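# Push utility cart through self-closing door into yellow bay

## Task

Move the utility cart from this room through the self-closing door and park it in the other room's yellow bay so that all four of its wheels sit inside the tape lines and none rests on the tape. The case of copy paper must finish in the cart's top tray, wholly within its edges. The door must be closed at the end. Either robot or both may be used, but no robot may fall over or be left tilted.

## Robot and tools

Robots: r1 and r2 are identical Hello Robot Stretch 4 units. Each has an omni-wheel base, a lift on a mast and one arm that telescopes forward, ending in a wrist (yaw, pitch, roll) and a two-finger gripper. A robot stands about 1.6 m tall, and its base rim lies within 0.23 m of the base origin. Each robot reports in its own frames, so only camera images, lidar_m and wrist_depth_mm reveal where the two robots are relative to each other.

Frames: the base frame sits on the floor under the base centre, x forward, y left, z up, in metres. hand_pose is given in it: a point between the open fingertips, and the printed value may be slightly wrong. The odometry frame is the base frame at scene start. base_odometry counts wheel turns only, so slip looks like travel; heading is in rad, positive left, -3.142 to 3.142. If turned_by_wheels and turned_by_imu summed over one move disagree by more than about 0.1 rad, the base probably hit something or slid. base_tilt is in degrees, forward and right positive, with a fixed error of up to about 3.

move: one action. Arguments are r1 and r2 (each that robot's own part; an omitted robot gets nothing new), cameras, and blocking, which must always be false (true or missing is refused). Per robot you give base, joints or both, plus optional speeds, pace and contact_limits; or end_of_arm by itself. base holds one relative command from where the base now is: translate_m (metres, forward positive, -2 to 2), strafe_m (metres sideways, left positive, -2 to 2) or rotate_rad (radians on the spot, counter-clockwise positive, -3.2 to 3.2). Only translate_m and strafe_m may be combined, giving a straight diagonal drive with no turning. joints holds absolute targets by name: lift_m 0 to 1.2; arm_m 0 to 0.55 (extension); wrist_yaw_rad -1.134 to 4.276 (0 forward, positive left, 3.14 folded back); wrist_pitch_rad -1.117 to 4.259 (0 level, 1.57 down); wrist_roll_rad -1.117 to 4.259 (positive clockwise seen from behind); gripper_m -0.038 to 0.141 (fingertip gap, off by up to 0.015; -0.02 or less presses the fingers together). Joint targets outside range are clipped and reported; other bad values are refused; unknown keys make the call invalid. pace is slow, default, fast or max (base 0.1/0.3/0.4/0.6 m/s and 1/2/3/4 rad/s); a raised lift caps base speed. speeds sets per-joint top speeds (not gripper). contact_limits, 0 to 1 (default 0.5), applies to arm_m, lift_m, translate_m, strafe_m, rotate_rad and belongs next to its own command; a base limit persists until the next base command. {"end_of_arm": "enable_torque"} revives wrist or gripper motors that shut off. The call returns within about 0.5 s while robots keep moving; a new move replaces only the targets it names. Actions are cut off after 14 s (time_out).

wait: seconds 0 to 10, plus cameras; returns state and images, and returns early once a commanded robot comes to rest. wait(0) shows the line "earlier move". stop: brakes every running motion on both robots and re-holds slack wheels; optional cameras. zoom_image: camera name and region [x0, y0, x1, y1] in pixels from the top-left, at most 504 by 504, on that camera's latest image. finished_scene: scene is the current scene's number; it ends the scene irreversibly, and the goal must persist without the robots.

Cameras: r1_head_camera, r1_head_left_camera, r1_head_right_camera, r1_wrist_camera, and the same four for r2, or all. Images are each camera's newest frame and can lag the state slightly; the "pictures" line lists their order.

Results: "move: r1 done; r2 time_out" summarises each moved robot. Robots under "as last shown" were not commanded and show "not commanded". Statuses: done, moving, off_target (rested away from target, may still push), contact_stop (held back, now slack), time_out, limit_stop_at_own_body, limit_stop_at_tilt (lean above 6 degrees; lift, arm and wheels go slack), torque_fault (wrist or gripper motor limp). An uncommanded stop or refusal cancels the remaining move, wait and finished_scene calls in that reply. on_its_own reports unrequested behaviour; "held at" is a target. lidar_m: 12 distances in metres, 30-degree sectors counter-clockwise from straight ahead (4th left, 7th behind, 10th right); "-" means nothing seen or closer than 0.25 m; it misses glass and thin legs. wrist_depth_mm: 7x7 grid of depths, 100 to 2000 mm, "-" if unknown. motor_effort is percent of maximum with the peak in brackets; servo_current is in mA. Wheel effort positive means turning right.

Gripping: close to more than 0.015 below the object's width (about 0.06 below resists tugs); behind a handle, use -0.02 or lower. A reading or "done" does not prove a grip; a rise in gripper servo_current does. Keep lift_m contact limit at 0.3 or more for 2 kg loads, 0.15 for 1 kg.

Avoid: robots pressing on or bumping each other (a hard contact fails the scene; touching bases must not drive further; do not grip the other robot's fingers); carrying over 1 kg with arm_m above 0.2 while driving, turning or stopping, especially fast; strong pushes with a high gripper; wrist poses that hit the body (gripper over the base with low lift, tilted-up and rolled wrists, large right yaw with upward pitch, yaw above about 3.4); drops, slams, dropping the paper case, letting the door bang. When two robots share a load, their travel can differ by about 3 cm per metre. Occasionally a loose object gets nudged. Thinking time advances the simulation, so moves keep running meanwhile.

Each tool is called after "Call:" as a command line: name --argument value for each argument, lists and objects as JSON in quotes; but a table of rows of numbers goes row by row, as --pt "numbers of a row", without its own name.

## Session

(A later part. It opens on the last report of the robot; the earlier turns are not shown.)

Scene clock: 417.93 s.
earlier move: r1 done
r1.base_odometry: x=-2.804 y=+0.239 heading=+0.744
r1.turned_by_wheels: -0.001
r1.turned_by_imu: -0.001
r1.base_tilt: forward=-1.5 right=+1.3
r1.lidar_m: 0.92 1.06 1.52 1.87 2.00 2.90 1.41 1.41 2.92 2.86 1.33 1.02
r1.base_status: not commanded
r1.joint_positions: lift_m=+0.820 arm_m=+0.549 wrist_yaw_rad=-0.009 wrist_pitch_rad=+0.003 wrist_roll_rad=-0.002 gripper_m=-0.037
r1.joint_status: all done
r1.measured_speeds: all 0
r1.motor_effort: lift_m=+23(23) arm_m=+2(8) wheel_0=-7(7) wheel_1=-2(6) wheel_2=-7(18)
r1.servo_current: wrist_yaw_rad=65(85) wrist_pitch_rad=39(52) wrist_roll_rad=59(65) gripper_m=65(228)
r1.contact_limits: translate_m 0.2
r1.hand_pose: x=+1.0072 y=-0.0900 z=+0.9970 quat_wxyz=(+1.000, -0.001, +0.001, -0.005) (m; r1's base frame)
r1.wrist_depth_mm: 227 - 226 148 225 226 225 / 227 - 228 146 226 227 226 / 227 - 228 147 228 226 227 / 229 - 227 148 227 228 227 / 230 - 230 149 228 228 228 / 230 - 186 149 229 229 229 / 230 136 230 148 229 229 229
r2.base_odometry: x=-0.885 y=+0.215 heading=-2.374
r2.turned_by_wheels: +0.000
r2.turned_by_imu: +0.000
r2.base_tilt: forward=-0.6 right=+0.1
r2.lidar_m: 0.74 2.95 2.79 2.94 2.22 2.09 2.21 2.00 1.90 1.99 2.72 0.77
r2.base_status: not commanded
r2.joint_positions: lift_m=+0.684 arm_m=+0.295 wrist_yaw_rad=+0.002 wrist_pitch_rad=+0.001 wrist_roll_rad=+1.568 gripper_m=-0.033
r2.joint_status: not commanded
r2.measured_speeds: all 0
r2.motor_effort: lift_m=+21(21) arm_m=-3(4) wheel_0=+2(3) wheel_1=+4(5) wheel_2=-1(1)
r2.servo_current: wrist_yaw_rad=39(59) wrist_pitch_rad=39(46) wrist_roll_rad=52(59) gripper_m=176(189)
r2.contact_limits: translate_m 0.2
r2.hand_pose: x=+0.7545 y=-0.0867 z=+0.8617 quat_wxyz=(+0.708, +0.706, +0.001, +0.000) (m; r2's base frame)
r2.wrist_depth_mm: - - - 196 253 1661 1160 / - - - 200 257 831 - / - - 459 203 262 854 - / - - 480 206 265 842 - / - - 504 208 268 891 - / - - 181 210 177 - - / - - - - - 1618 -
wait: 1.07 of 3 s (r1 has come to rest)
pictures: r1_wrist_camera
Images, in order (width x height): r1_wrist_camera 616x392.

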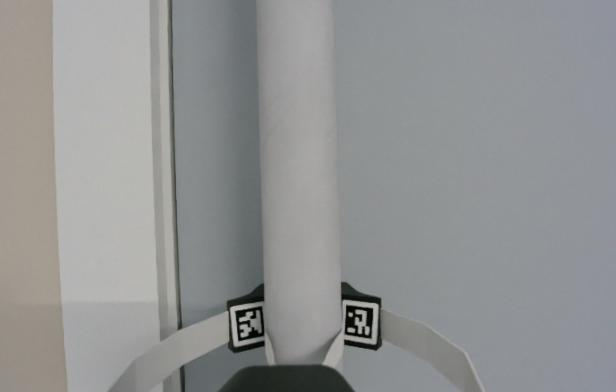

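Call:
move --blocking false --r1 '{"base":{"translate_m":-0.317,"strafe_m":-0.194},"joints":{"wrist_yaw_rad":0.4},"speeds":{"wrist_yaw_rad":0.105},"contact_limits":{"translate_m":0.8},"pace":"slow"}' --cameras '[]'

Call:
wait --seconds 6 --cameras '["r1_wrist_camera","r1_head_left_camera"]'

Scene clock: 428.93 s.
move: r1 moving
r1.base_odometry: x=-2.808 y=+0.226 heading=+0.743
r1.turned_by_wheels: -0.001
r1.turned_by_imu: -0.002
r1.base_tilt: forward=-1.6 right=+1.3
r1.lidar_m: 0.93 1.07 1.54 1.86 2.01 2.87 1.36 1.37 2.92 2.85 1.34 1.03
r1.base_status: translate_m moving; strafe_m moving
r1.joint_positions: lift_m=+0.820 arm_m=+0.549 wrist_yaw_rad=+0.032 wrist_pitch_rad=+0.003 wrist_roll_rad=-0.002 gripper_m=-0.037
r1.joint_status: wrist_yaw_rad moving
r1.measured_speeds: translate_m=-0.047 strafe_m=-0.030 rotate_rad=+0.002 lift_m=+0.000 arm_m=+0.000 wrist_yaw_rad=+0.106 wrist_pitch_rad=+0.000 wrist_roll_rad=+0.000
r1.motor_effort: lift_m=+23(23) arm_m=-3(4) wheel_0=-5(8) wheel_1=-9(12) wheel_2=+0(6)
r1.servo_current: wrist_yaw_rad=98(98) wrist_pitch_rad=46(46) wrist_roll_rad=33(72) gripper_m=65(72)
r1.contact_limits: translate_m 0.8
r1.hand_pose: x=+1.0106 y=-0.0780 z=+0.9970 quat_wxyz=(+1.000, -0.001, +0.001, +0.016) (m; r1's base frame)
r1.wrist_depth_mm: 239 - 236 155 230 229 226 / 241 - 237 155 231 229 227 / 240 - 237 154 233 229 228 / 242 - 237 155 232 230 229 / 243 - 239 156 234 230 230 / 244 - 238 157 233 230 229 / 244 135 238 154 236 231 231
r2: as last shown
r2.lidar_m: 0.73 2.96 2.80 2.91 2.22 2.10 2.21 2.01 1.90 1.97 2.73 0.76
r2.motor_effort: lift_m=+21(21) arm_m=-4(4) wheel_0=+2(3) wheel_1=+4(5) wheel_2=-1(1)
r2.servo_current: wrist_yaw_rad=39(59) wrist_pitch_rad=46(46) wrist_roll_rad=52(52) gripper_m=176(182)
r2.contact_limits: translate_m 0.2
r2.wrist_depth_mm: - - - 196 254 1661 1160 / - - - 200 257 842 - / - - 462 203 260 842 - / - - 480 206 264 866 - / - - 504 208 268 878 - / - - 182 211 177 - - / - - - - - 1618 -
pictures: none
No camera images: "cameras" was empty.

Scene clock: 433.30 s.
earlier move: r1 done
r1.base_odometry: x=-2.905 y=-0.118 heading=+0.749
r1.turned_by_wheels: +0.006
r1.turned_by_imu: -0.006
r1.base_tilt: forward=-1.5 right=+1.3
r1.lidar_m: 0.94 1.35 1.94 2.07 2.16 3.07 1.08 1.07 2.74 2.68 1.73 1.16
r1.base_status: done
r1.joint_positions: lift_m=+0.820 arm_m=+0.549 wrist_yaw_rad=+0.410 wrist_pitch_rad=+0.001 wrist_roll_rad=-0.002 gripper_m=-0.037
r1.joint_status: all done
r1.measured_speeds: all 0
r1.motor_effort: lift_m=+23(23) arm_m=-4(4) wheel_0=+23(23) wheel_1=+6(15) wheel_2=+26(28)
r1.servo_current: wrist_yaw_rad=65(98) wrist_pitch_rad=46(52) wrist_roll_rad=59(72) gripper_m=72(78)
r1.contact_limits: translate_m 0.8
r1.hand_pose: x=+1.0190 y=+0.0349 z=+0.9976 quat_wxyz=(+0.979, -0.001, +0.000, +0.204) (m; r1's base frame)
r1.wrist_depth_mm: - - 251 172 229 219 213 / - - 251 164 230 220 213 / - - 252 169 231 220 214 / - - 253 163 231 221 213 / - - 253 167 231 222 214 / - - 182 167 229 223 215 / - 140 254 163 156 220 216
r2.base_odometry: x=-0.885 y=+0.215 heading=-2.374
r2.turned_by_wheels: +0.000
r2.turned_by_imu: +0.001
r2.base_tilt: forward=-0.6 right=+0.1
r2.lidar_m: 0.72 2.95 2.80 2.95 2.21 2.10 2.19 1.99 1.90 1.98 2.68 0.76
r2.base_status: not commanded
r2.joint_positions: lift_m=+0.684 arm_m=+0.295 wrist_yaw_rad=+0.002 wrist_pitch_rad=+0.001 wrist_roll_rad=+1.568 gripper_m=-0.033
r2.joint_status: not commanded
r2.measured_speeds: all 0
r2.motor_effort: lift_m=+21(21) arm_m=-3(4) wheel_0=+2(3) wheel_1=+4(5) wheel_2=-1(1)
r2.servo_current: wrist_yaw_rad=46(59) wrist_pitch_rad=46(52) wrist_roll_rad=52(65) gripper_m=176(189)
r2.contact_limits: translate_m 0.2
r2.hand_pose: x=+0.7545 y=-0.0867 z=+0.8617 quat_wxyz=(+0.708, +0.706, +0.001, +0.000) (m; r2's base frame)
r2.wrist_depth_mm: - - - 197 253 1661 1138 / - - - 200 257 842 - / - - 462 202 260 854 - / - - 480 206 265 866 - / - - 504 208 268 866 - / - - 181 211 177 - - / - - - - - 1618 -
wait: 4.37 of 6 s (r1 has come to rest)
pictures: r1_head_left_camera, r1_wrist_camera
Images, in order (width x height): r1_head_left_camera 420x672, r1_wrist_camera 616x392.

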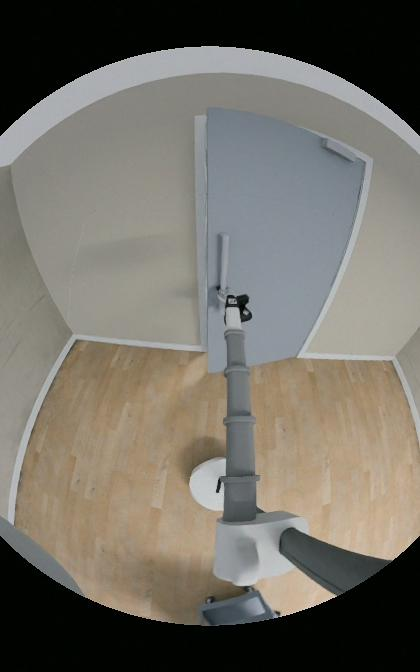

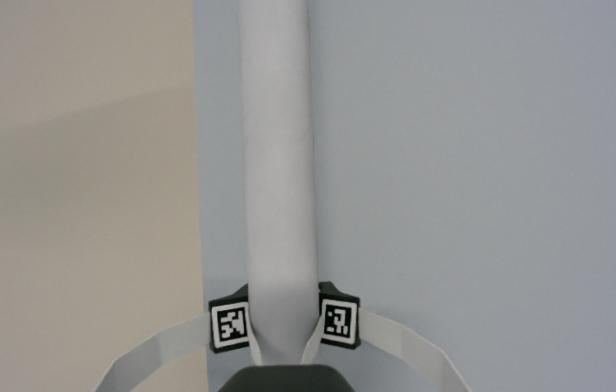

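Call:
move --blocking false --r1 '{"base":{"translate_m":-0.217,"strafe_m":-0.303},"joints":{"wrist_yaw_rad":0.8},"speeds":{"wrist_yaw_rad":0.105},"pace":"slow","contact_limits":{"translate_m":0.8}}' --cameras '[]'

Call:
wait --seconds 6 --cameras '["r1_wrist_camera","r1_head_left_camera"]'

Scene clock: 455.03 s.
move: r1 moving
r1.base_odometry: x=-2.903 y=-0.131 heading=+0.752
r1.turned_by_wheels: +0.003
r1.turned_by_imu: +0.005
r1.base_tilt: forward=-1.5 right=+1.3
r1.lidar_m: 0.94 1.35 1.97 2.07 2.18 3.13 1.05 1.06 2.72 2.66 1.74 1.16
r1.base_status: translate_m moving; strafe_m moving
r1.joint_positions: lift_m=+0.820 arm_m=+0.549 wrist_yaw_rad=+0.451 wrist_pitch_rad=+0.001 wrist_roll_rad=-0.002 gripper_m=-0.037
r1.joint_status: wrist_yaw_rad moving
r1.measured_speeds: translate_m=-0.029 strafe_m=-0.040 rotate_rad=+0.001 lift_m=+0.000 arm_m=+0.000 wrist_yaw_rad=+0.107 wrist_pitch_rad=+0.000 wrist_roll_rad=+0.000
r1.motor_effort: lift_m=+23(23) arm_m=-4(4) wheel_0=+16(20) wheel_1=-1(6) wheel_2=+25(27)
r1.servo_current: wrist_yaw_rad=46(65) wrist_pitch_rad=33(46) wrist_roll_rad=52(59) gripper_m=65(72)
r1.contact_limits: translate_m 0.8
r1.hand_pose: x=+1.0173 y=+0.0470 z=+0.9976 quat_wxyz=(+0.975, -0.001, +0.000, +0.224) (m; r1's base frame)
r1.wrist_depth_mm: - - 252 165 229 217 210 / - - 254 162 229 218 211 / - - 254 174 229 220 210 / - - 256 165 230 220 212 / - - 256 165 232 220 213 / - - 179 165 229 220 213 / - 143 254 163 176 218 214
r2: as last shown
r2.turned_by_imu: +0.000
r2.lidar_m: 0.73 2.98 2.78 2.95 2.20 2.11 2.20 1.97 1.91 1.99 2.69 0.74
r2.motor_effort: lift_m=+20(21) arm_m=-3(4) wheel_0=+3(3) wheel_1=+4(4) wheel_2=-1(1)
r2.servo_current: wrist_yaw_rad=52(59) wrist_pitch_rad=39(52) wrist_roll_rad=52(65) gripper_m=176(182)
r2.contact_limits: translate_m 0.2
r2.wrist_depth_mm: - - - 196 253 1708 1160 / - - - 199 258 842 - / - - 462 203 260 842 - / - - 484 206 265 854 - / - - 504 208 268 878 - / - - 181 211 177 - - / - - - - - 1661 -
pictures: none
No camera images: "cameras" was empty.

Scene clock: 459.53 s.
earlier move: r1 done
r1.base_odometry: x=-2.857 y=-0.487 heading=+0.753
r1.turned_by_wheels: +0.001
r1.turned_by_imu: +0.130
r1.base_tilt: forward=-1.5 right=+1.2
r1.lidar_m: 0.92 1.57 2.38 2.38 2.66 0.94 0.86 2.88 2.38 2.34 1.71 1.22
r1.base_status: done
r1.joint_positions: lift_m=+0.820 arm_m=+0.549 wrist_yaw_rad=+0.807 wrist_pitch_rad=+0.001 wrist_roll_rad=-0.002 gripper_m=-0.037
r1.joint_status: all done
r1.measured_speeds: all 0
r1.motor_effort: lift_m=+23(23) arm_m=-4(4) wheel_0=+20(26) wheel_1=+6(9) wheel_2=+22(27)
r1.servo_current: wrist_yaw_rad=52(98) wrist_pitch_rad=39(52) wrist_roll_rad=46(78) gripper_m=72(72)
r1.contact_limits: translate_m 0.8
r1.hand_pose: x=+0.9822 y=+0.1479 z=+0.9976 quat_wxyz=(+0.920, -0.001, +0.000, +0.393) (m; r1's base frame)
r1.wrist_depth_mm: - - - 162 219 198 183 / - - - 162 219 197 184 / - - - 165 221 198 185 / - - - 165 220 200 186 / - - - 165 221 200 186 / - - 181 165 213 200 187 / - 152 176 163 220 195 187
r2.base_odometry: x=-0.885 y=+0.215 heading=-2.374
r2.turned_by_wheels: +0.000
r2.turned_by_imu: +0.001
r2.base_tilt: forward=-0.6 right=+0.1
r2.lidar_m: 0.74 2.92 2.78 2.94 2.19 2.11 2.20 2.00 1.90 1.98 2.73 0.72
r2.base_status: not commanded
r2.joint_positions: lift_m=+0.684 arm_m=+0.295 wrist_yaw_rad=+0.002 wrist_pitch_rad=+0.001 wrist_roll_rad=+1.568 gripper_m=-0.033
r2.joint_status: not commanded
r2.measured_speeds: all 0
r2.motor_effort: lift_m=+21(21) arm_m=-3(4) wheel_0=+2(3) wheel_1=+4(5) wheel_2=-1(1)
r2.servo_current: wrist_yaw_rad=39(59) wrist_pitch_rad=46(52) wrist_roll_rad=39(65) gripper_m=182(189)
r2.contact_limits: translate_m 0.2
r2.hand_pose: x=+0.7545 y=-0.0867 z=+0.8617 quat_wxyz=(+0.708, +0.706, +0.001, +0.000) (m; r2's base frame)
r2.wrist_depth_mm: - - - 197 253 1464 1160 / - - - 200 256 842 - / - - 462 203 260 854 - / - - 480 206 266 866 - / - - 512 208 268 891 - / - - 181 210 177 - - / - - - - - 1618 -
wait: 4.50 of 6 s (r1 has come to rest)
pictures: r1_head_left_camera, r1_wrist_camera
Images, in order (width x height): r1_head_left_camera 420x672, r1_wrist_camera 616x392.

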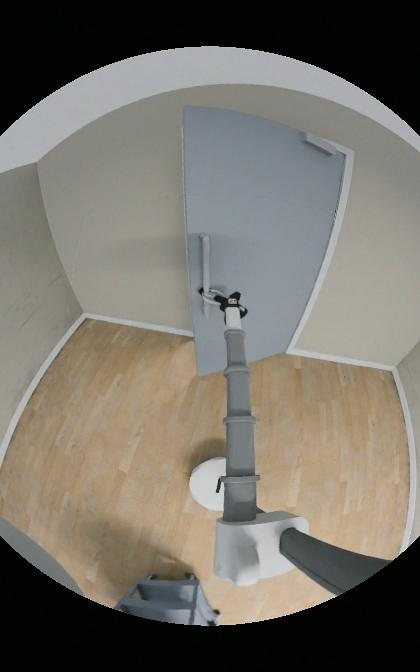

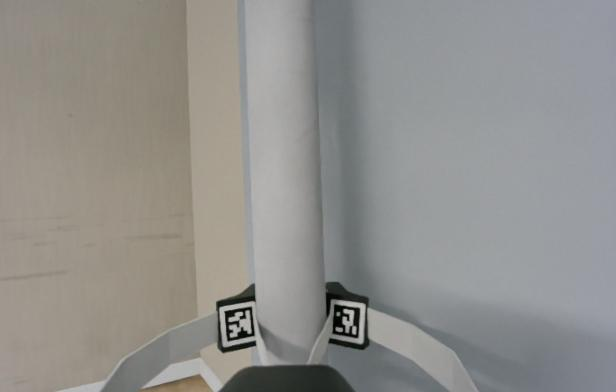

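Call:
move --blocking false --r1 '{"base":{"translate_m":-0.218,"strafe_m":-0.321},"joints":{"wrist_yaw_rad":1.02},"speeds":{"wrist_yaw_rad":0.06},"pace":"slow","contact_limits":{"translate_m":0.8}}' --cameras '[]'

Call:
wait --seconds 6 --cameras '["r1_wrist_camera","r1_head_left_camera"]'

Scene clock: 483.77 s.
move: r1 moving
r1.base_odometry: x=-2.855 y=-0.500 heading=+0.756
r1.turned_by_wheels: +0.003
r1.turned_by_imu: +0.006
r1.base_tilt: forward=-1.5 right=+1.3
r1.lidar_m: 0.91 1.59 2.41 2.38 2.70 0.89 0.84 2.83 2.35 2.34 1.71 1.20
r1.base_status: translate_m moving; strafe_m moving
r1.joint_positions: lift_m=+0.820 arm_m=+0.549 wrist_yaw_rad=+0.828 wrist_pitch_rad=+0.001 wrist_roll_rad=-0.002 gripper_m=-0.037
r1.joint_status: wrist_yaw_rad moving
r1.measured_speeds: translate_m=-0.026 strafe_m=-0.043 rotate_rad=+0.001 lift_m=+0.000 arm_m=+0.000 wrist_yaw_rad=+0.072 wrist_pitch_rad=+0.000 wrist_roll_rad=+0.000
r1.motor_effort: lift_m=+23(23) arm_m=-4(4) wheel_0=+18(22) wheel_1=+0(4) wheel_2=+23(24)
r1.servo_current: wrist_yaw_rad=52(59) wrist_pitch_rad=46(46) wrist_roll_rad=65(65) gripper_m=72(72)
r1.contact_limits: translate_m 0.8
r1.hand_pose: x=+0.9790 y=+0.1534 z=+0.9976 quat_wxyz=(+0.915, -0.001, +0.000, +0.402) (m; r1's base frame)
r1.wrist_depth_mm: - - - 162 218 198 181 / - - - 164 218 197 183 / - - - 171 220 198 183 / - - - 164 221 198 184 / - - - 164 221 200 186 / - - 186 166 213 200 186 / - - 180 163 217 195 186
r2: as last shown
r2.turned_by_imu: +0.000
r2.lidar_m: 0.71 2.95 2.80 2.91 2.20 2.10 2.17 2.00 1.91 2.00 2.70 0.74
r2.motor_effort: lift_m=+21(21) arm_m=-3(4) wheel_0=+3(3) wheel_1=+4(5) wheel_2=-1(1)
r2.servo_current: wrist_yaw_rad=52(59) wrist_pitch_rad=39(46) wrist_roll_rad=59(59) gripper_m=176(182)
r2.contact_limits: translate_m 0.2
r2.wrist_depth_mm: - - - 197 253 1430 1160 / - - - 200 256 842 - / - - 462 203 260 842 - / - - 480 206 265 866 - / - - 504 209 270 878 - / - - 181 210 177 - - / - - - - - 1661 -
pictures: none
No camera images: "cameras" was empty.

Scene clock: 488.43 s.
earlier move: r1 done
r1.base_odometry: x=-2.795 y=-0.870 heading=+0.757
r1.turned_by_wheels: +0.001
r1.turned_by_imu: +0.179
r1.base_tilt: forward=-1.5 right=+1.2
r1.lidar_m: 0.90 0.97 2.73 2.75 0.92 0.84 2.08 2.23 1.98 2.03 1.64 1.22
r1.base_status: done
r1.joint_positions: lift_m=+0.820 arm_m=+0.549 wrist_yaw_rad=+1.024 wrist_pitch_rad=+0.001 wrist_roll_rad=-0.002 gripper_m=-0.037
r1.joint_status: all done
r1.measured_speeds: all 0
r1.motor_effort: lift_m=+23(23) arm_m=-4(4) wheel_0=+23(26) wheel_1=+5(7) wheel_2=+22(26)
r1.servo_current: wrist_yaw_rad=46(78) wrist_pitch_rad=46(59) wrist_roll_rad=46(72) gripper_m=72(78)
r1.contact_limits: translate_m 0.8
r1.hand_pose: x=+0.9441 y=+0.2010 z=+0.9976 quat_wxyz=(+0.872, -0.001, +0.000, +0.490) (m; r1's base frame)
r1.wrist_depth_mm: - - - 161 213 190 170 / - - - 163 214 184 171 / - - - 172 215 189 172 / - - - 164 217 190 173 / - - - 164 220 189 174 / - - 185 165 206 194 174 / - - 184 163 212 184 175
r2.base_odometry: x=-0.885 y=+0.215 heading=-2.374
r2.turned_by_wheels: +0.000
r2.turned_by_imu: +0.001
r2.base_tilt: forward=-0.6 right=+0.1
r2.lidar_m: 0.73 2.94 2.79 2.97 2.21 2.12 2.21 2.00 1.92 1.99 2.71 0.75
r2.base_status: not commanded
r2.joint_positions: lift_m=+0.684 arm_m=+0.295 wrist_yaw_rad=+0.002 wrist_pitch_rad=+0.001 wrist_roll_rad=+1.568 gripper_m=-0.033
r2.joint_status: not commanded
r2.measured_speeds: all 0
r2.motor_effort: lift_m=+21(21) arm_m=-4(4) wheel_0=+2(3) wheel_1=+4(5) wheel_2=-1(1)
r2.servo_current: wrist_yaw_rad=33(65) wrist_pitch_rad=39(46) wrist_roll_rad=33(72) gripper_m=176(189)
r2.contact_limits: translate_m 0.2
r2.hand_pose: x=+0.7545 y=-0.0867 z=+0.8617 quat_wxyz=(+0.708, +0.706, +0.001, +0.000) (m; r2's base frame)
r2.wrist_depth_mm: - - - 197 253 1756 1182 / - - - 200 257 854 - / - - 459 203 260 842 - / - - 480 206 265 866 - / - - 504 208 268 891 - / - - 181 211 177 - - / - - - - - 1576 -
wait: 4.67 of 6 s (r1 has come to rest)
pictures: r1_head_left_camera, r1_wrist_camera
Images, in order (width x height): r1_head_left_camera 420x672, r1_wrist_camera 616x392.

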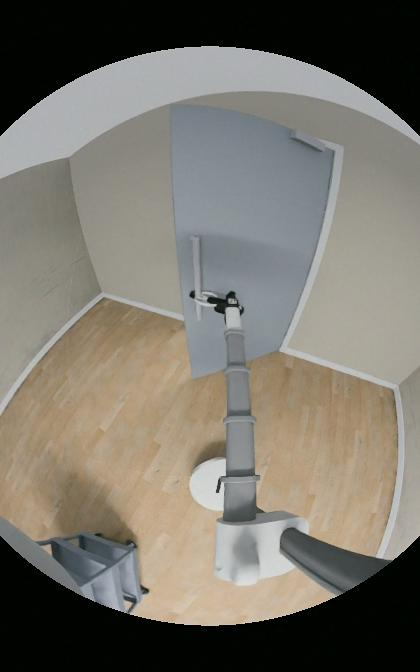

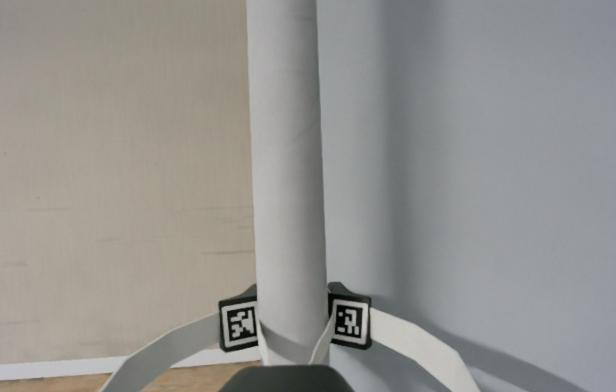

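Call:
move --blocking false --r1 '{"base":{"translate_m":-0.17,"strafe_m":-0.28},"joints":{"wrist_yaw_rad":1.06},"speeds":{"wrist_yaw_rad":0.06},"pace":"slow","contact_limits":{"translate_m":0.8}}' --cameras '[]'

Call:
wait --seconds 6 --cameras '["r1_wrist_camera","r1_head_left_camera","r2_head_camera"]'

Scene clock: 507.50 s.
move: r1 moving
r1.base_odometry: x=-2.792 y=-0.882 heading=+0.760
r1.turned_by_wheels: +0.003
r1.turned_by_imu: +0.005
r1.base_tilt: forward=-1.5 right=+1.2
r1.lidar_m: 0.89 0.97 2.74 2.77 0.92 0.84 2.16 2.21 1.99 2.00 1.62 1.24
r1.base_status: translate_m moving; strafe_m moving
r1.joint_positions: lift_m=+0.820 arm_m=+0.549 wrist_yaw_rad=+1.047 wrist_pitch_rad=+0.001 wrist_roll_rad=-0.002 gripper_m=-0.037
r1.joint_status: wrist_yaw_rad moving
r1.measured_speeds: translate_m=-0.026 strafe_m=-0.043 rotate_rad=+0.002 lift_m=+0.000 arm_m=+0.000 wrist_yaw_rad=+0.070 wrist_pitch_rad=+0.000 wrist_roll_rad=+0.000
r1.motor_effort: lift_m=+23(23) arm_m=-4(4) wheel_0=+21(23) wheel_1=+1(4) wheel_2=+22(25)
r1.servo_current: wrist_yaw_rad=52(72) wrist_pitch_rad=46(46) wrist_roll_rad=46(59) gripper_m=72(72)
r1.contact_limits: translate_m 0.8
r1.hand_pose: x=+0.9397 y=+0.2059 z=+0.9976 quat_wxyz=(+0.866, -0.001, +0.000, +0.500) (m; r1's base frame)
r1.wrist_depth_mm: - - - 164 213 189 170 / - - - 163 216 184 171 / - - - 168 217 189 172 / - - - 163 218 189 172 / - - - 165 220 190 174 / - - - 166 206 194 174 / - - - 163 212 181 174
r2: as last shown
r2.turned_by_imu: +0.000
r2.lidar_m: 0.72 2.97 2.82 2.95 2.19 2.11 2.20 1.97 1.91 1.98 2.71 0.75
r2.motor_effort: lift_m=+21(21) arm_m=-4(4) wheel_0=+3(3) wheel_1=+4(4) wheel_2=-1(1)
r2.servo_current: wrist_yaw_rad=46(52) wrist_pitch_rad=39(46) wrist_roll_rad=46(52) gripper_m=176(189)
r2.contact_limits: translate_m 0.2
r2.wrist_depth_mm: - - - 196 254 1708 1160 / - - - 200 257 854 - / - - 462 203 260 854 - / - - 480 206 265 878 - / - - 508 209 270 878 - / - - 181 210 177 - - / - - - - - 1661 -
pictures: none
No camera images: "cameras" was empty.

Scene clock: 511.57 s.
earlier move: r1 done
r1.base_odometry: x=-2.725 y=-1.189 heading=+0.761
r1.turned_by_wheels: +0.001
r1.turned_by_imu: +0.215
r1.base_tilt: forward=-1.6 right=+1.2
r1.lidar_m: 0.89 0.95 3.00 1.31 0.99 1.76 2.32 1.76 1.71 1.84 1.47 1.20
r1.base_status: done
r1.joint_positions: lift_m=+0.820 arm_m=+0.549 wrist_yaw_rad=+1.064 wrist_pitch_rad=+0.001 wrist_roll_rad=-0.002 gripper_m=-0.037
r1.joint_status: all done
r1.measured_speeds: all 0
r1.motor_effort: lift_m=+23(23) arm_m=-4(4) wheel_0=+23(27) wheel_1=+6(7) wheel_2=+22(25)
r1.servo_current: wrist_yaw_rad=52(72) wrist_pitch_rad=33(59) wrist_roll_rad=39(65) gripper_m=65(72)
r1.contact_limits: translate_m 0.8
r1.hand_pose: x=+0.9359 y=+0.2098 z=+0.9976 quat_wxyz=(+0.862, -0.001, +0.000, +0.507) (m; r1's base frame)
r1.wrist_depth_mm: - - - 162 211 184 - / - - - 162 213 181 164 / - - - 171 213 182 164 / - - - 164 215 183 166 / - - - 164 221 184 166 / - - 186 165 202 184 167 / - - 183 163 208 178 167
r2.base_odometry: x=-0.885 y=+0.215 heading=-2.374
r2.turned_by_wheels: +0.000
r2.turned_by_imu: +0.001
r2.base_tilt: forward=-0.7 right=+0.1
r2.lidar_m: 0.73 2.96 2.79 2.92 2.20 2.12 2.21 2.02 1.91 1.99 2.68 0.75
r2.base_status: not commanded
r2.joint_positions: lift_m=+0.684 arm_m=+0.295 wrist_yaw_rad=+0.002 wrist_pitch_rad=+0.001 wrist_roll_rad=+1.568 gripper_m=-0.033
r2.joint_status: not commanded
r2.measured_speeds: all 0
r2.motor_effort: lift_m=+21(21) arm_m=-4(4) wheel_0=+3(3) wheel_1=+4(5) wheel_2=-1(1)
r2.servo_current: wrist_yaw_rad=26(65) wrist_pitch_rad=39(46) wrist_roll_rad=59(65) gripper_m=176(189)
r2.contact_limits: translate_m 0.2
r2.hand_pose: x=+0.7545 y=-0.0867 z=+0.8617 quat_wxyz=(+0.708, +0.706, +0.001, +0.000) (m; r2's base frame)
r2.wrist_depth_mm: - - - 196 253 1708 1160 / - - - 200 258 842 - / - - 462 203 262 854 - / - - 480 206 265 866 - / - - 500 209 268 878 - / - - 181 211 177 - - / - - - - - 1618 -
wait: 4.07 of 6 s (r1 has come to rest)
pictures: r1_head_left_camera, r1_wrist_camera, r2_head_camera
Images, in order (width x height): r1_head_left_camera 420x672, r1_wrist_camera 616x392, r2_head_camera 420x560.

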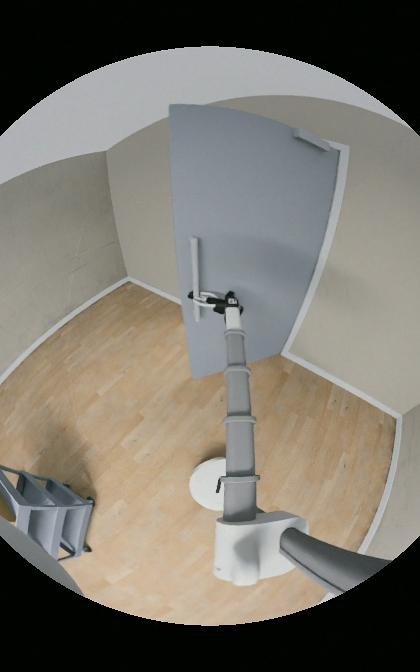

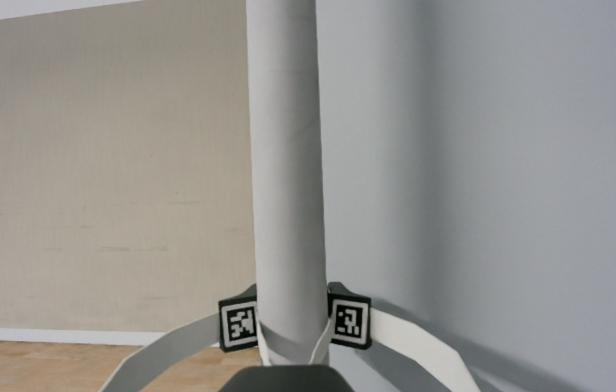

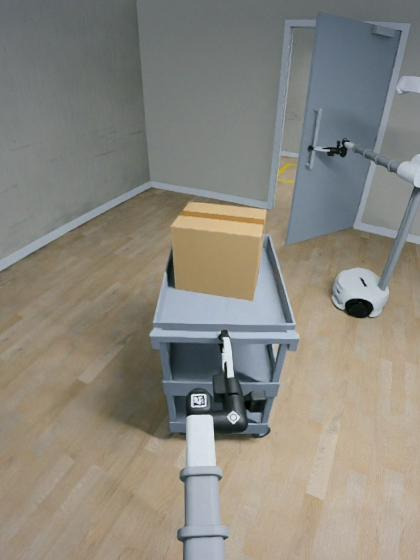

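Call:
move --blocking false --r1 '{"base":{"translate_m":-0.2,"strafe_m":-0.3},"joints":{"wrist_yaw_rad":1.06},"pace":"slow","contact_limits":{"translate_m":0.8}}' --cameras '[]'

Call:
wait --seconds 6 --cameras '["r1_wrist_camera","r1_head_left_camera","r2_head_camera"]'

Scene clock: 520.33 s.
move: r1 moving
r1.base_odometry: x=-2.723 y=-1.202 heading=+0.764
r1.turned_by_wheels: +0.004
r1.turned_by_imu: +0.010
r1.base_tilt: forward=-1.6 right=+1.2
r1.lidar_m: 0.89 0.94 3.03 1.27 1.03 1.74 2.31 1.73 1.71 1.83 1.48 1.19
r1.base_status: translate_m moving; strafe_m moving
r1.joint_positions: lift_m=+0.820 arm_m=+0.549 wrist_yaw_rad=+1.064 wrist_pitch_rad=+0.001 wrist_roll_rad=-0.002 gripper_m=-0.037
r1.joint_status: all done
r1.measured_speeds: translate_m=-0.028 strafe_m=-0.042 rotate_rad=+0.004 lift_m=+0.000 arm_m=+0.000 wrist_yaw_rad=+0.000 wrist_pitch_rad=+0.000 wrist_roll_rad=+0.000
r1.motor_effort: lift_m=+23(23) arm_m=-4(4) wheel_0=+22(22) wheel_1=-1(5) wheel_2=+23(25)
r1.servo_current: wrist_yaw_rad=59(65) wrist_pitch_rad=33(46) wrist_roll_rad=52(59) gripper_m=59(72)
r1.contact_limits: translate_m 0.8
r1.hand_pose: x=+0.9359 y=+0.2098 z=+0.9976 quat_wxyz=(+0.862, -0.001, +0.000, +0.507) (m; r1's base frame)
r1.wrist_depth_mm: - - - 162 212 185 - / - - - 164 213 181 165 / - - - 169 214 183 165 / - - - 163 215 184 166 / - - - 165 222 185 167 / - - - 166 208 186 167 / - - - 144 208 179 167
r2: as last shown
r2.turned_by_imu: +0.000
r2.base_tilt: forward=-0.6 right=+0.0
r2.lidar_m: 0.75 2.95 2.81 2.94 2.20 2.10 2.19 2.00 1.91 1.98 2.71 0.75
r2.motor_effort: lift_m=+21(21) arm_m=-3(4) wheel_0=+2(3) wheel_1=+4(4) wheel_2=-1(1)
r2.servo_current: wrist_yaw_rad=52(52) wrist_pitch_rad=33(46) wrist_roll_rad=52(52) gripper_m=176(182)
r2.contact_limits: translate_m 0.2
r2.wrist_depth_mm: - - - 196 254 1708 1182 / - - - 200 257 842 - / - - 462 204 259 854 - / - - 480 206 265 866 - / - - 504 208 268 866 - / - - 181 210 177 - - / - - - - - 1576 -
pictures: none
No camera images: "cameras" was empty.

Scene clock: 524.70 s.
earlier move: r1 done
r1.base_odometry: x=-2.662 y=-1.544 heading=+0.765
r1.turned_by_wheels: +0.000
r1.turned_by_imu: +0.245
r1.base_tilt: forward=-1.6 right=+1.2
r1.lidar_m: 0.91 0.99 3.34 1.30 1.53 2.65 1.58 1.41 1.42 1.51 1.33 1.15
r1.base_status: done
r1.joint_positions: lift_m=+0.820 arm_m=+0.549 wrist_yaw_rad=+1.066 wrist_pitch_rad=+0.001 wrist_roll_rad=-0.002 gripper_m=-0.037
r1.joint_status: all done
r1.measured_speeds: all 0
r1.motor_effort: lift_m=+23(23) arm_m=-4(4) wheel_0=+23(27) wheel_1=+6(8) wheel_2=+22(25)
r1.servo_current: wrist_yaw_rad=39(72) wrist_pitch_rad=39(52) wrist_roll_rad=46(72) gripper_m=65(72)
r1.contact_limits: translate_m 0.8
r1.hand_pose: x=+0.9357 y=+0.2100 z=+0.9976 quat_wxyz=(+0.861, -0.001, +0.000, +0.508) (m; r1's base frame)
r1.wrist_depth_mm: - - - 162 213 180 - / - - - 162 211 180 - / - - - 165 212 178 159 / - - - 164 213 179 160 / - - - 164 214 180 160 / - - 183 164 199 180 161 / - - 180 163 206 172 -
r2.base_odometry: x=-0.885 y=+0.215 heading=-2.374
r2.turned_by_wheels: +0.000
r2.turned_by_imu: +0.001
r2.base_tilt: forward=-0.7 right=+0.1
r2.lidar_m: 0.72 2.95 2.82 2.96 2.22 2.12 2.19 2.00 1.90 1.97 2.27 0.74
r2.base_status: not commanded
r2.joint_positions: lift_m=+0.684 arm_m=+0.295 wrist_yaw_rad=+0.002 wrist_pitch_rad=+0.001 wrist_roll_rad=+1.568 gripper_m=-0.033
r2.joint_status: not commanded
r2.measured_speeds: all 0
r2.motor_effort: lift_m=+21(21) arm_m=-3(4) wheel_0=+3(3) wheel_1=+4(5) wheel_2=-1(1)
r2.servo_current: wrist_yaw_rad=46(59) wrist_pitch_rad=46(46) wrist_roll_rad=46(65) gripper_m=182(189)
r2.contact_limits: translate_m 0.2
r2.hand_pose: x=+0.7545 y=-0.0867 z=+0.8617 quat_wxyz=(+0.708, +0.706, +0.001, +0.000) (m; r2's base frame)
r2.wrist_depth_mm: - - - 197 253 1708 1160 / - - - 199 257 842 - / - - 462 203 262 854 - / - - 480 205 264 866 - / - - 504 208 270 891 - / - - 181 211 177 - - / - - - - - 1618 -
wait: 4.37 of 6 s (r1 has come to rest)
pictures: r1_head_left_camera, r1_wrist_camera, r2_head_camera
Images, in order (width x height): r1_head_left_camera 420x672, r1_wrist_camera 616x392, r2_head_camera 420x560.

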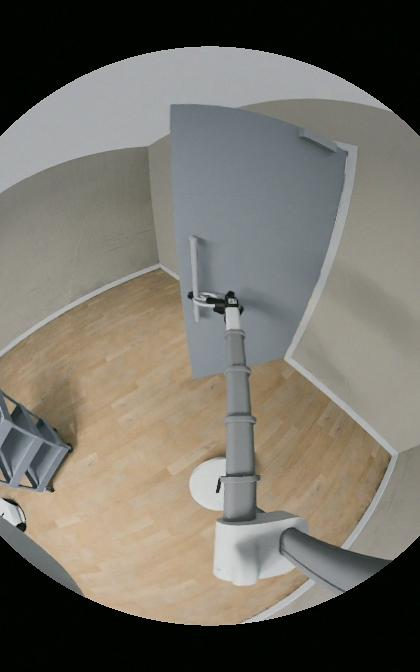

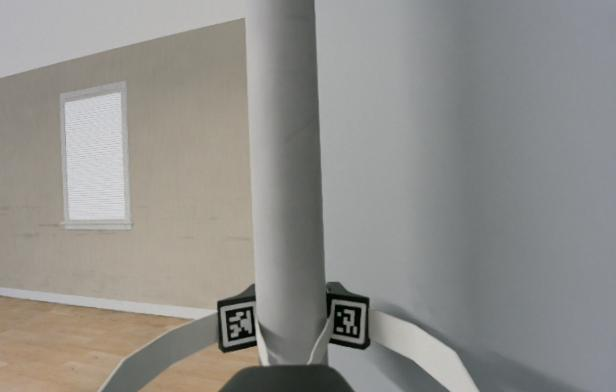

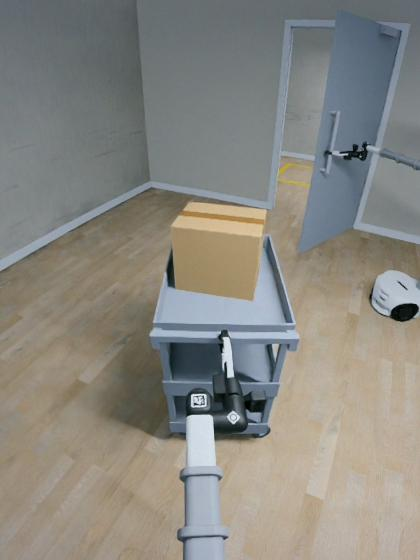

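Call:
move --blocking false --r1 '{"base":{"translate_m":-0.2,"strafe_m":-0.25},"joints":{"wrist_yaw_rad":1.0},"pace":"slow","contact_limits":{"translate_m":0.8}}' --cameras '[]'

Call:
wait --seconds 6 --cameras '["r1_wrist_camera","r1_head_left_camera","r2_head_camera"]'

Scene clock: 531.77 s.
move: r1 moving
r1.base_odometry: x=-2.661 y=-1.556 heading=+0.768
r1.turned_by_wheels: +0.003
r1.turned_by_imu: +0.027
r1.base_tilt: forward=-1.5 right=+1.3
r1.lidar_m: 0.87 1.00 3.36 1.28 1.55 2.54 1.55 1.38 1.41 1.49 1.32 1.14
r1.base_status: translate_m moving; strafe_m moving
r1.joint_positions: lift_m=+0.820 arm_m=+0.549 wrist_yaw_rad=+1.015 wrist_pitch_rad=+0.001 wrist_roll_rad=-0.002 gripper_m=-0.037
r1.joint_status: wrist_yaw_rad moving
r1.measured_speeds: translate_m=-0.027 strafe_m=-0.041 rotate_rad=+0.001 lift_m=+0.000 arm_m=+0.000 wrist_yaw_rad=-0.021 wrist_pitch_rad=+0.000 wrist_roll_rad=+0.000
r1.motor_effort: lift_m=+23(23) arm_m=-4(4) wheel_0=+20(27) wheel_1=+1(6) wheel_2=+23(23)
r1.servo_current: wrist_yaw_rad=117(182) wrist_pitch_rad=39(46) wrist_roll_rad=59(59) gripper_m=72(72)
r1.contact_limits: translate_m 0.8
r1.hand_pose: x=+0.9460 y=+0.1989 z=+0.9976 quat_wxyz=(+0.874, -0.001, +0.000, +0.486) (m; r1's base frame)
r1.wrist_depth_mm: - - - 162 211 181 - / - - - 163 211 179 159 / - - - 172 213 180 161 / - - - 164 216 181 163 / - - - 164 220 182 163 / - - 186 166 200 183 163 / - - 183 163 208 174 163
r2: as last shown
r2.turned_by_imu: +0.000
r2.lidar_m: 0.74 2.97 2.79 2.93 2.21 2.12 2.21 2.01 1.90 2.00 2.32 0.74
r2.motor_effort: lift_m=+21(21) arm_m=-3(4) wheel_0=+2(3) wheel_1=+4(4) wheel_2=-1(1)
r2.servo_current: wrist_yaw_rad=46(52) wrist_pitch_rad=39(46) wrist_roll_rad=46(52) gripper_m=176(182)
r2.contact_limits: translate_m 0.2
r2.wrist_depth_mm: - - - 196 254 1708 1138 / - - - 200 257 842 - / - - 466 203 262 854 - / - - 480 206 265 878 - / - - 508 208 268 878 - / - - 181 211 177 - - / - - - - - 1618 -
pictures: none
No camera images: "cameras" was empty.

Scene clock: 535.73 s.
earlier move: r1 done
r1.base_odometry: x=-2.632 y=-1.862 heading=+0.769
r1.turned_by_wheels: +0.001
r1.turned_by_imu: +0.201
r1.base_tilt: forward=-1.6 right=+1.2
r1.lidar_m: 0.89 0.97 1.54 1.55 2.42 1.65 1.17 1.14 1.21 1.24 1.18 1.14
r1.base_status: done
r1.joint_positions: lift_m=+0.820 arm_m=+0.549 wrist_yaw_rad=+1.012 wrist_pitch_rad=+0.001 wrist_roll_rad=-0.002 gripper_m=-0.037
r1.joint_status: all done
r1.measured_speeds: all 0
r1.motor_effort: lift_m=+23(23) arm_m=-4(4) wheel_0=+25(28) wheel_1=+6(8) wheel_2=+22(25)
r1.servo_current: wrist_yaw_rad=72(182) wrist_pitch_rad=33(52) wrist_roll_rad=52(72) gripper_m=65(78)
r1.contact_limits: translate_m 0.8
r1.hand_pose: x=+0.9467 y=+0.1981 z=+0.9976 quat_wxyz=(+0.875, -0.001, +0.000, +0.485) (m; r1's base frame)
r1.wrist_depth_mm: - - - 163 212 178 - / - - - 163 209 179 - / - - - 167 211 177 158 / - - - 162 212 177 - / - - - 165 213 182 159 / - - 184 164 199 179 160 / - - - 163 204 171 -
r2.base_odometry: x=-0.885 y=+0.215 heading=-2.374
r2.turned_by_wheels: +0.000
r2.turned_by_imu: +0.001
r2.base_tilt: forward=-0.7 right=+0.1
r2.lidar_m: 0.72 2.95 2.79 2.95 2.21 2.11 2.22 1.99 1.90 1.99 2.37 0.75
r2.base_status: not commanded
r2.joint_positions: lift_m=+0.684 arm_m=+0.295 wrist_yaw_rad=+0.002 wrist_pitch_rad=+0.001 wrist_roll_rad=+1.568 gripper_m=-0.033
r2.joint_status: not commanded
r2.measured_speeds: all 0
r2.motor_effort: lift_m=+21(21) arm_m=-4(4) wheel_0=+2(3) wheel_1=+4(5) wheel_2=-1(1)
r2.servo_current: wrist_yaw_rad=39(65) wrist_pitch_rad=46(46) wrist_roll_rad=46(59) gripper_m=176(182)
r2.contact_limits: translate_m 0.2
r2.hand_pose: x=+0.7545 y=-0.0867 z=+0.8617 quat_wxyz=(+0.708, +0.706, +0.001, +0.000) (m; r2's base frame)
r2.wrist_depth_mm: - - - 196 254 1708 1182 / - - - 200 256 842 - / - - 459 203 262 854 - / - - 484 206 265 866 - / - - 508 208 268 891 - / - - 181 211 177 - - / - - - - - 1661 -
wait: 3.97 of 6 s (r1 has come to rest)
pictures: r1_head_left_camera, r1_wrist_camera, r2_head_camera
Images, in order (width x height): r1_head_left_camera 420x672, r1_wrist_camera 616x392, r2_head_camera 420x560.

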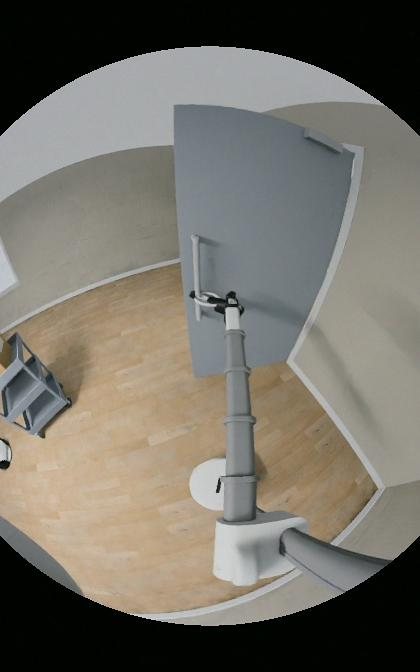

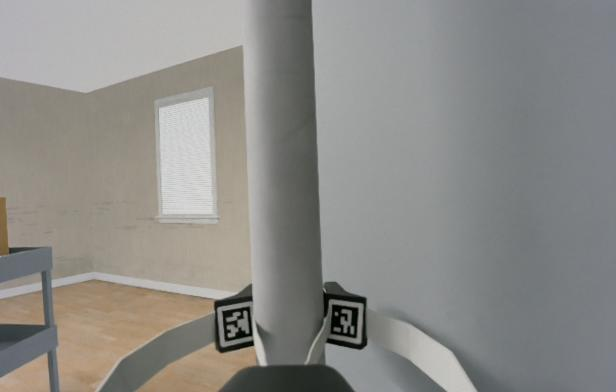

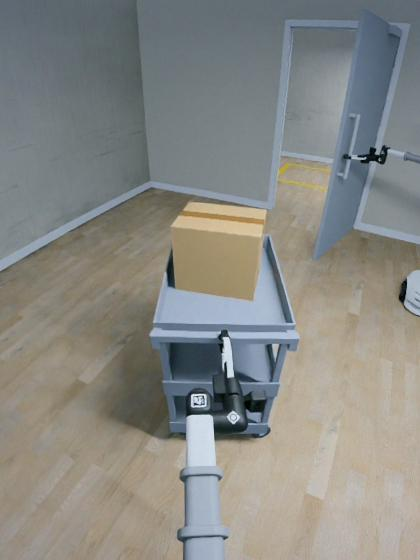

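Call:
move --blocking false --r1 '{"base":{"translate_m":-0.18,"strafe_m":-0.17},"pace":"slow","contact_limits":{"translate_m":0.8}}' --cameras '[]'

Call:
wait --seconds 6 --cameras '["r1_head_left_camera","r2_head_camera"]'

Call:
zoom_image --camera "r2_head_camera" --region '[200, 0, 420, 330]'

Scene clock: 546.13 s.
move: r1 moving
r1.base_odometry: x=-2.633 y=-1.875 heading=+0.773
r1.turned_by_wheels: +0.004
r1.turned_by_imu: +0.009
r1.base_tilt: forward=-1.5 right=+1.2
r1.lidar_m: 0.88 1.00 1.56 1.57 2.50 1.63 1.18 1.13 1.22 1.24 1.20 1.12
r1.base_status: translate_m moving; strafe_m moving
r1.joint_positions: lift_m=+0.820 arm_m=+0.549 wrist_yaw_rad=+1.012 wrist_pitch_rad=+0.001 wrist_roll_rad=-0.002 gripper_m=-0.037
r1.joint_status: not commanded
r1.measured_speeds: translate_m=-0.036 strafe_m=-0.037 rotate_rad=+0.009 lift_m=+0.000 arm_m=+0.000 wrist_yaw_rad=+0.000 wrist_pitch_rad=+0.000 wrist_roll_rad=+0.000
r1.motor_effort: lift_m=+23(23) arm_m=-4(4) wheel_0=+23(24) wheel_1=+0(5) wheel_2=+24(25)
r1.servo_current: wrist_yaw_rad=65(85) wrist_pitch_rad=46(46) wrist_roll_rad=52(59) gripper_m=65(72)
r1.contact_limits: translate_m 0.8
r1.hand_pose: x=+0.9467 y=+0.1981 z=+0.9976 quat_wxyz=(+0.875, -0.001, +0.000, +0.485) (m; r1's base frame)
r1.wrist_depth_mm: - - - 163 213 178 - / - - - 163 211 179 - / - - - 166 211 177 158 / - - - 166 213 178 - / - - - 165 215 180 159 / - - 183 164 198 180 160 / - - 181 163 211 172 -
r2: as last shown
r2.turned_by_imu: +0.000
r2.base_tilt: forward=-0.6 right=+0.0
r2.lidar_m: 0.73 2.96 2.79 2.96 2.17 2.12 2.20 1.99 1.92 1.98 2.39 0.77
r2.motor_effort: lift_m=+21(21) arm_m=-3(4) wheel_0=+2(3) wheel_1=+4(5) wheel_2=+0(1)
r2.servo_current: wrist_yaw_rad=46(59) wrist_pitch_rad=33(46) wrist_roll_rad=46(52) gripper_m=182(182)
r2.contact_limits: translate_m 0.2
r2.wrist_depth_mm: - - - 196 253 1661 1160 / - - - 200 257 842 - / - - 462 203 260 842 - / - - 477 206 264 866 - / - - 500 208 268 891 - / - - 181 211 177 - - / - - - - - 1576 -
pictures: none
No camera images: "cameras" was empty.

Scene clock: 549.37 s.
earlier move: r1 done
r1.base_odometry: x=-2.643 y=-2.109 heading=+0.773
r1.turned_by_wheels: +0.000
r1.turned_by_imu: +0.115
r1.base_tilt: forward=-1.6 right=+1.2
r1.lidar_m: 0.87 1.01 1.76 1.89 2.46 1.23 0.97 0.92 1.05 1.10 1.07 1.17
r1.base_status: done
r1.joint_positions: lift_m=+0.820 arm_m=+0.549 wrist_yaw_rad=+1.012 wrist_pitch_rad=+0.001 wrist_roll_rad=-0.002 gripper_m=-0.037
r1.joint_status: not commanded
r1.measured_speeds: all 0
r1.motor_effort: lift_m=+23(23) arm_m=-4(4) wheel_0=+25(30) wheel_1=+9(10) wheel_2=+19(27)
r1.servo_current: wrist_yaw_rad=65(98) wrist_pitch_rad=39(52) wrist_roll_rad=52(72) gripper_m=59(78)
r1.contact_limits: translate_m 0.8
r1.hand_pose: x=+0.9467 y=+0.1981 z=+0.9976 quat_wxyz=(+0.875, -0.001, +0.000, +0.485) (m; r1's base frame)
r1.wrist_depth_mm: - - - 164 208 180 - / - - - 163 210 181 160 / - - - 169 211 179 161 / 1537 - - 163 211 180 163 / 1537 - - 166 219 180 163 / - - 183 167 204 182 163 / 1366 154 - 163 205 178 164
r2.base_odometry: x=-0.885 y=+0.215 heading=-2.374
r2.turned_by_wheels: +0.000
r2.turned_by_imu: +0.000
r2.base_tilt: forward=-0.6 right=+0.1
r2.lidar_m: 0.72 2.96 2.82 2.96 2.21 2.12 2.19 1.99 1.89 2.00 2.54 0.76
r2.base_status: not commanded
r2.joint_positions: lift_m=+0.684 arm_m=+0.295 wrist_yaw_rad=+0.002 wrist_pitch_rad=+0.001 wrist_roll_rad=+1.568 gripper_m=-0.033
r2.joint_status: not commanded
r2.measured_speeds: all 0
r2.motor_effort: lift_m=+21(21) arm_m=-3(4) wheel_0=+2(3) wheel_1=+4(5) wheel_2=-1(1)
r2.servo_current: wrist_yaw_rad=52(65) wrist_pitch_rad=39(52) wrist_roll_rad=52(59) gripper_m=182(182)
r2.contact_limits: translate_m 0.2
r2.hand_pose: x=+0.7545 y=-0.0867 z=+0.8617 quat_wxyz=(+0.708, +0.706, +0.001, +0.000) (m; r2's base frame)
r2.wrist_depth_mm: - - - 197 253 1708 1182 / - - - 200 256 842 - / - - 459 203 260 854 - / - - 477 206 265 866 - / - - 504 208 268 878 - / - - 181 210 177 - - / - - - - - 1618 -
wait: 3.23 of 6 s (r1 has come to rest)
pictures: r1_head_left_camera, r2_head_camera
Images, in order (width x height): r1_head_left_camera 420x672, r2_head_camera 420x560.

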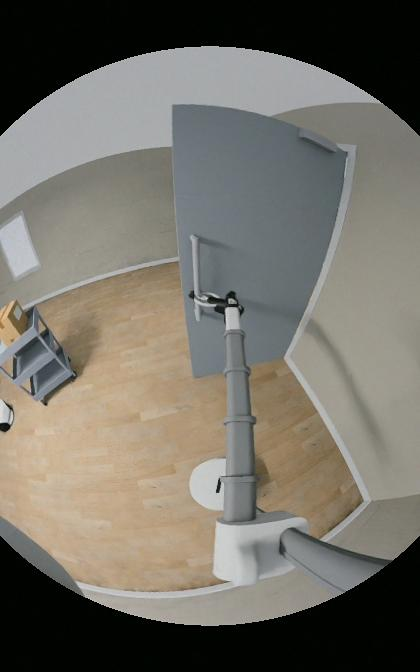

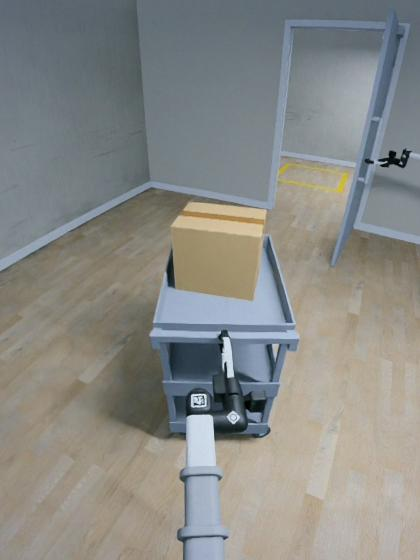

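Scaled by 1.527 from the camera's 420x560 image, which has a finer 1200x1600 frame.

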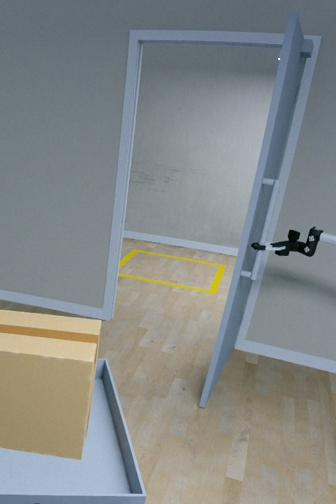

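Call:
move --blocking false --r2 '{"base":{"translate_m":0.52},"pace":"default"}' --cameras '[]'

Call:
wait --seconds 5 --cameras '["r2_head_camera"]'

Scene clock: 560.53 s.
move: r2 moving
r1: as last shown
r1.turned_by_imu: +0.000
r1.lidar_m: 0.90 0.97 1.76 1.90 2.51 1.23 0.99 0.94 1.05 1.13 1.09 1.14
r1.motor_effort: lift_m=+23(23) arm_m=-4(4) wheel_0=+25(25) wheel_1=+9(10) wheel_2=+19(20)
r1.servo_current: wrist_yaw_rad=72(91) wrist_pitch_rad=39(46) wrist_roll_rad=59(59) gripper_m=72(72)
r1.contact_limits: translate_m 0.8
r1.wrist_depth_mm: - - - 164 208 180 - / - - - 164 208 181 160 / - - - 169 211 179 161 / 1576 - - 163 211 180 162 / 1430 - - 167 217 180 163 / - - 185 166 203 182 163 / - 148 - 163 205 177 163
r2.base_odometry: x=-0.908 y=+0.193 heading=-2.374
r2.turned_by_wheels: +0.000
r2.turned_by_imu: +0.001
r2.base_tilt: forward=-0.7 right=+0.1
r2.lidar_m: 0.72 2.94 2.79 2.95 2.24 2.15 2.21 2.02 1.91 2.01 2.48 0.72
r2.base_status: translate_m moving
r2.joint_positions: lift_m=+0.684 arm_m=+0.295 wrist_yaw_rad=-0.002 wrist_pitch_rad=+0.001 wrist_roll_rad=+1.568 gripper_m=-0.033
r2.joint_status: not commanded
r2.measured_speeds: translate_m=+0.123 strafe_m=+0.000 rotate_rad=+0.003 lift_m=+0.000 arm_m=+0.000 wrist_yaw_rad=-0.011 wrist_pitch_rad=+0.000 wrist_roll_rad=+0.000
r2.motor_effort: lift_m=+21(21) arm_m=-3(4) wheel_0=+9(15) wheel_1=+8(11) wheel_2=-18(18)
r2.servo_current: wrist_yaw_rad=46(59) wrist_pitch_rad=46(46) wrist_roll_rad=39(59) gripper_m=137(176)
r2.hand_pose: x=+0.7541 y=-0.0879 z=+0.8617 quat_wxyz=(+0.708, +0.706, +0.000, -0.001) (m; r2's base frame)
r2.wrist_depth_mm: - - - 191 248 1756 1182 / - - - 193 250 1863 - / - - 455 194 254 854 - / - - 469 195 256 842 - / - - 488 197 257 854 - / - - 182 199 176 - - / - - - - 262 1576 -
pictures: none
No camera images: "cameras" was empty.

Scene clock: 563.27 s.
earlier move: r2 done
r1.base_odometry: x=-2.643 y=-2.109 heading=+0.773
r1.turned_by_wheels: +0.000
r1.turned_by_imu: +0.000
r1.base_tilt: forward=-1.6 right=+1.2
r1.lidar_m: 0.89 0.97 1.66 2.25 2.48 1.20 0.98 0.95 1.05 1.10 1.08 1.16
r1.base_status: not commanded
r1.joint_positions: lift_m=+0.820 arm_m=+0.549 wrist_yaw_rad=+1.012 wrist_pitch_rad=+0.001 wrist_roll_rad=-0.002 gripper_m=-0.037
r1.joint_status: not commanded
r1.measured_speeds: all 0
r1.motor_effort: lift_m=+23(23) arm_m=-4(4) wheel_0=+25(25) wheel_1=+9(10) wheel_2=+19(20)
r1.servo_current: wrist_yaw_rad=72(91) wrist_pitch_rad=33(52) wrist_roll_rad=65(65) gripper_m=65(72)
r1.contact_limits: translate_m 0.8
r1.hand_pose: x=+0.9467 y=+0.1981 z=+0.9976 quat_wxyz=(+0.875, -0.001, +0.000, +0.485) (m; r1's base frame)
r1.wrist_depth_mm: - - - 164 208 180 - / - - - 164 209 181 160 / - - - 169 211 179 161 / - - - 164 212 180 162 / - 1499 1499 167 217 181 163 / - - 181 166 203 181 163 / - 140 176 163 206 178 163
r2.base_odometry: x=-1.259 y=-0.146 heading=-2.374
r2.turned_by_wheels: +0.000
r2.turned_by_imu: +0.061
r2.base_tilt: forward=-0.6 right=+0.1
r2.lidar_m: 0.71 2.63 2.53 2.67 2.61 2.52 2.68 2.25 2.18 2.30 2.26 0.68
r2.base_status: done
r2.joint_positions: lift_m=+0.684 arm_m=+0.295 wrist_yaw_rad=+0.003 wrist_pitch_rad=+0.001 wrist_roll_rad=+1.568 gripper_m=-0.034
r2.joint_status: not commanded
r2.measured_speeds: all 0
r2.motor_effort: lift_m=+20(21) arm_m=+4(11) wheel_0=+1(22) wheel_1=+4(14) wheel_2=-5(31)
r2.servo_current: wrist_yaw_rad=52(85) wrist_pitch_rad=39(46) wrist_roll_rad=52(65) gripper_m=65(176)
r2.hand_pose: x=+0.7545 y=-0.0866 z=+0.8617 quat_wxyz=(+0.708, +0.706, +0.001, +0.001) (m; r2's base frame)
r2.wrist_depth_mm: - - - 131 185 - - / - 389 389 136 193 - - / - 421 415 143 206 - - / - 466 452 151 215 - - / - - 496 160 224 - - / - - 185 169 176 1756 508 / - - - - - 1499 469
wait: 2.73 of 5 s (r2 has come to rest)
pictures: r2_head_camera
Images, in order (width x height): r2_head_camera 420x560.

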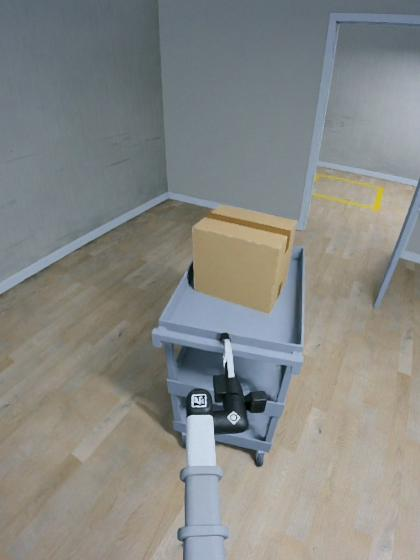

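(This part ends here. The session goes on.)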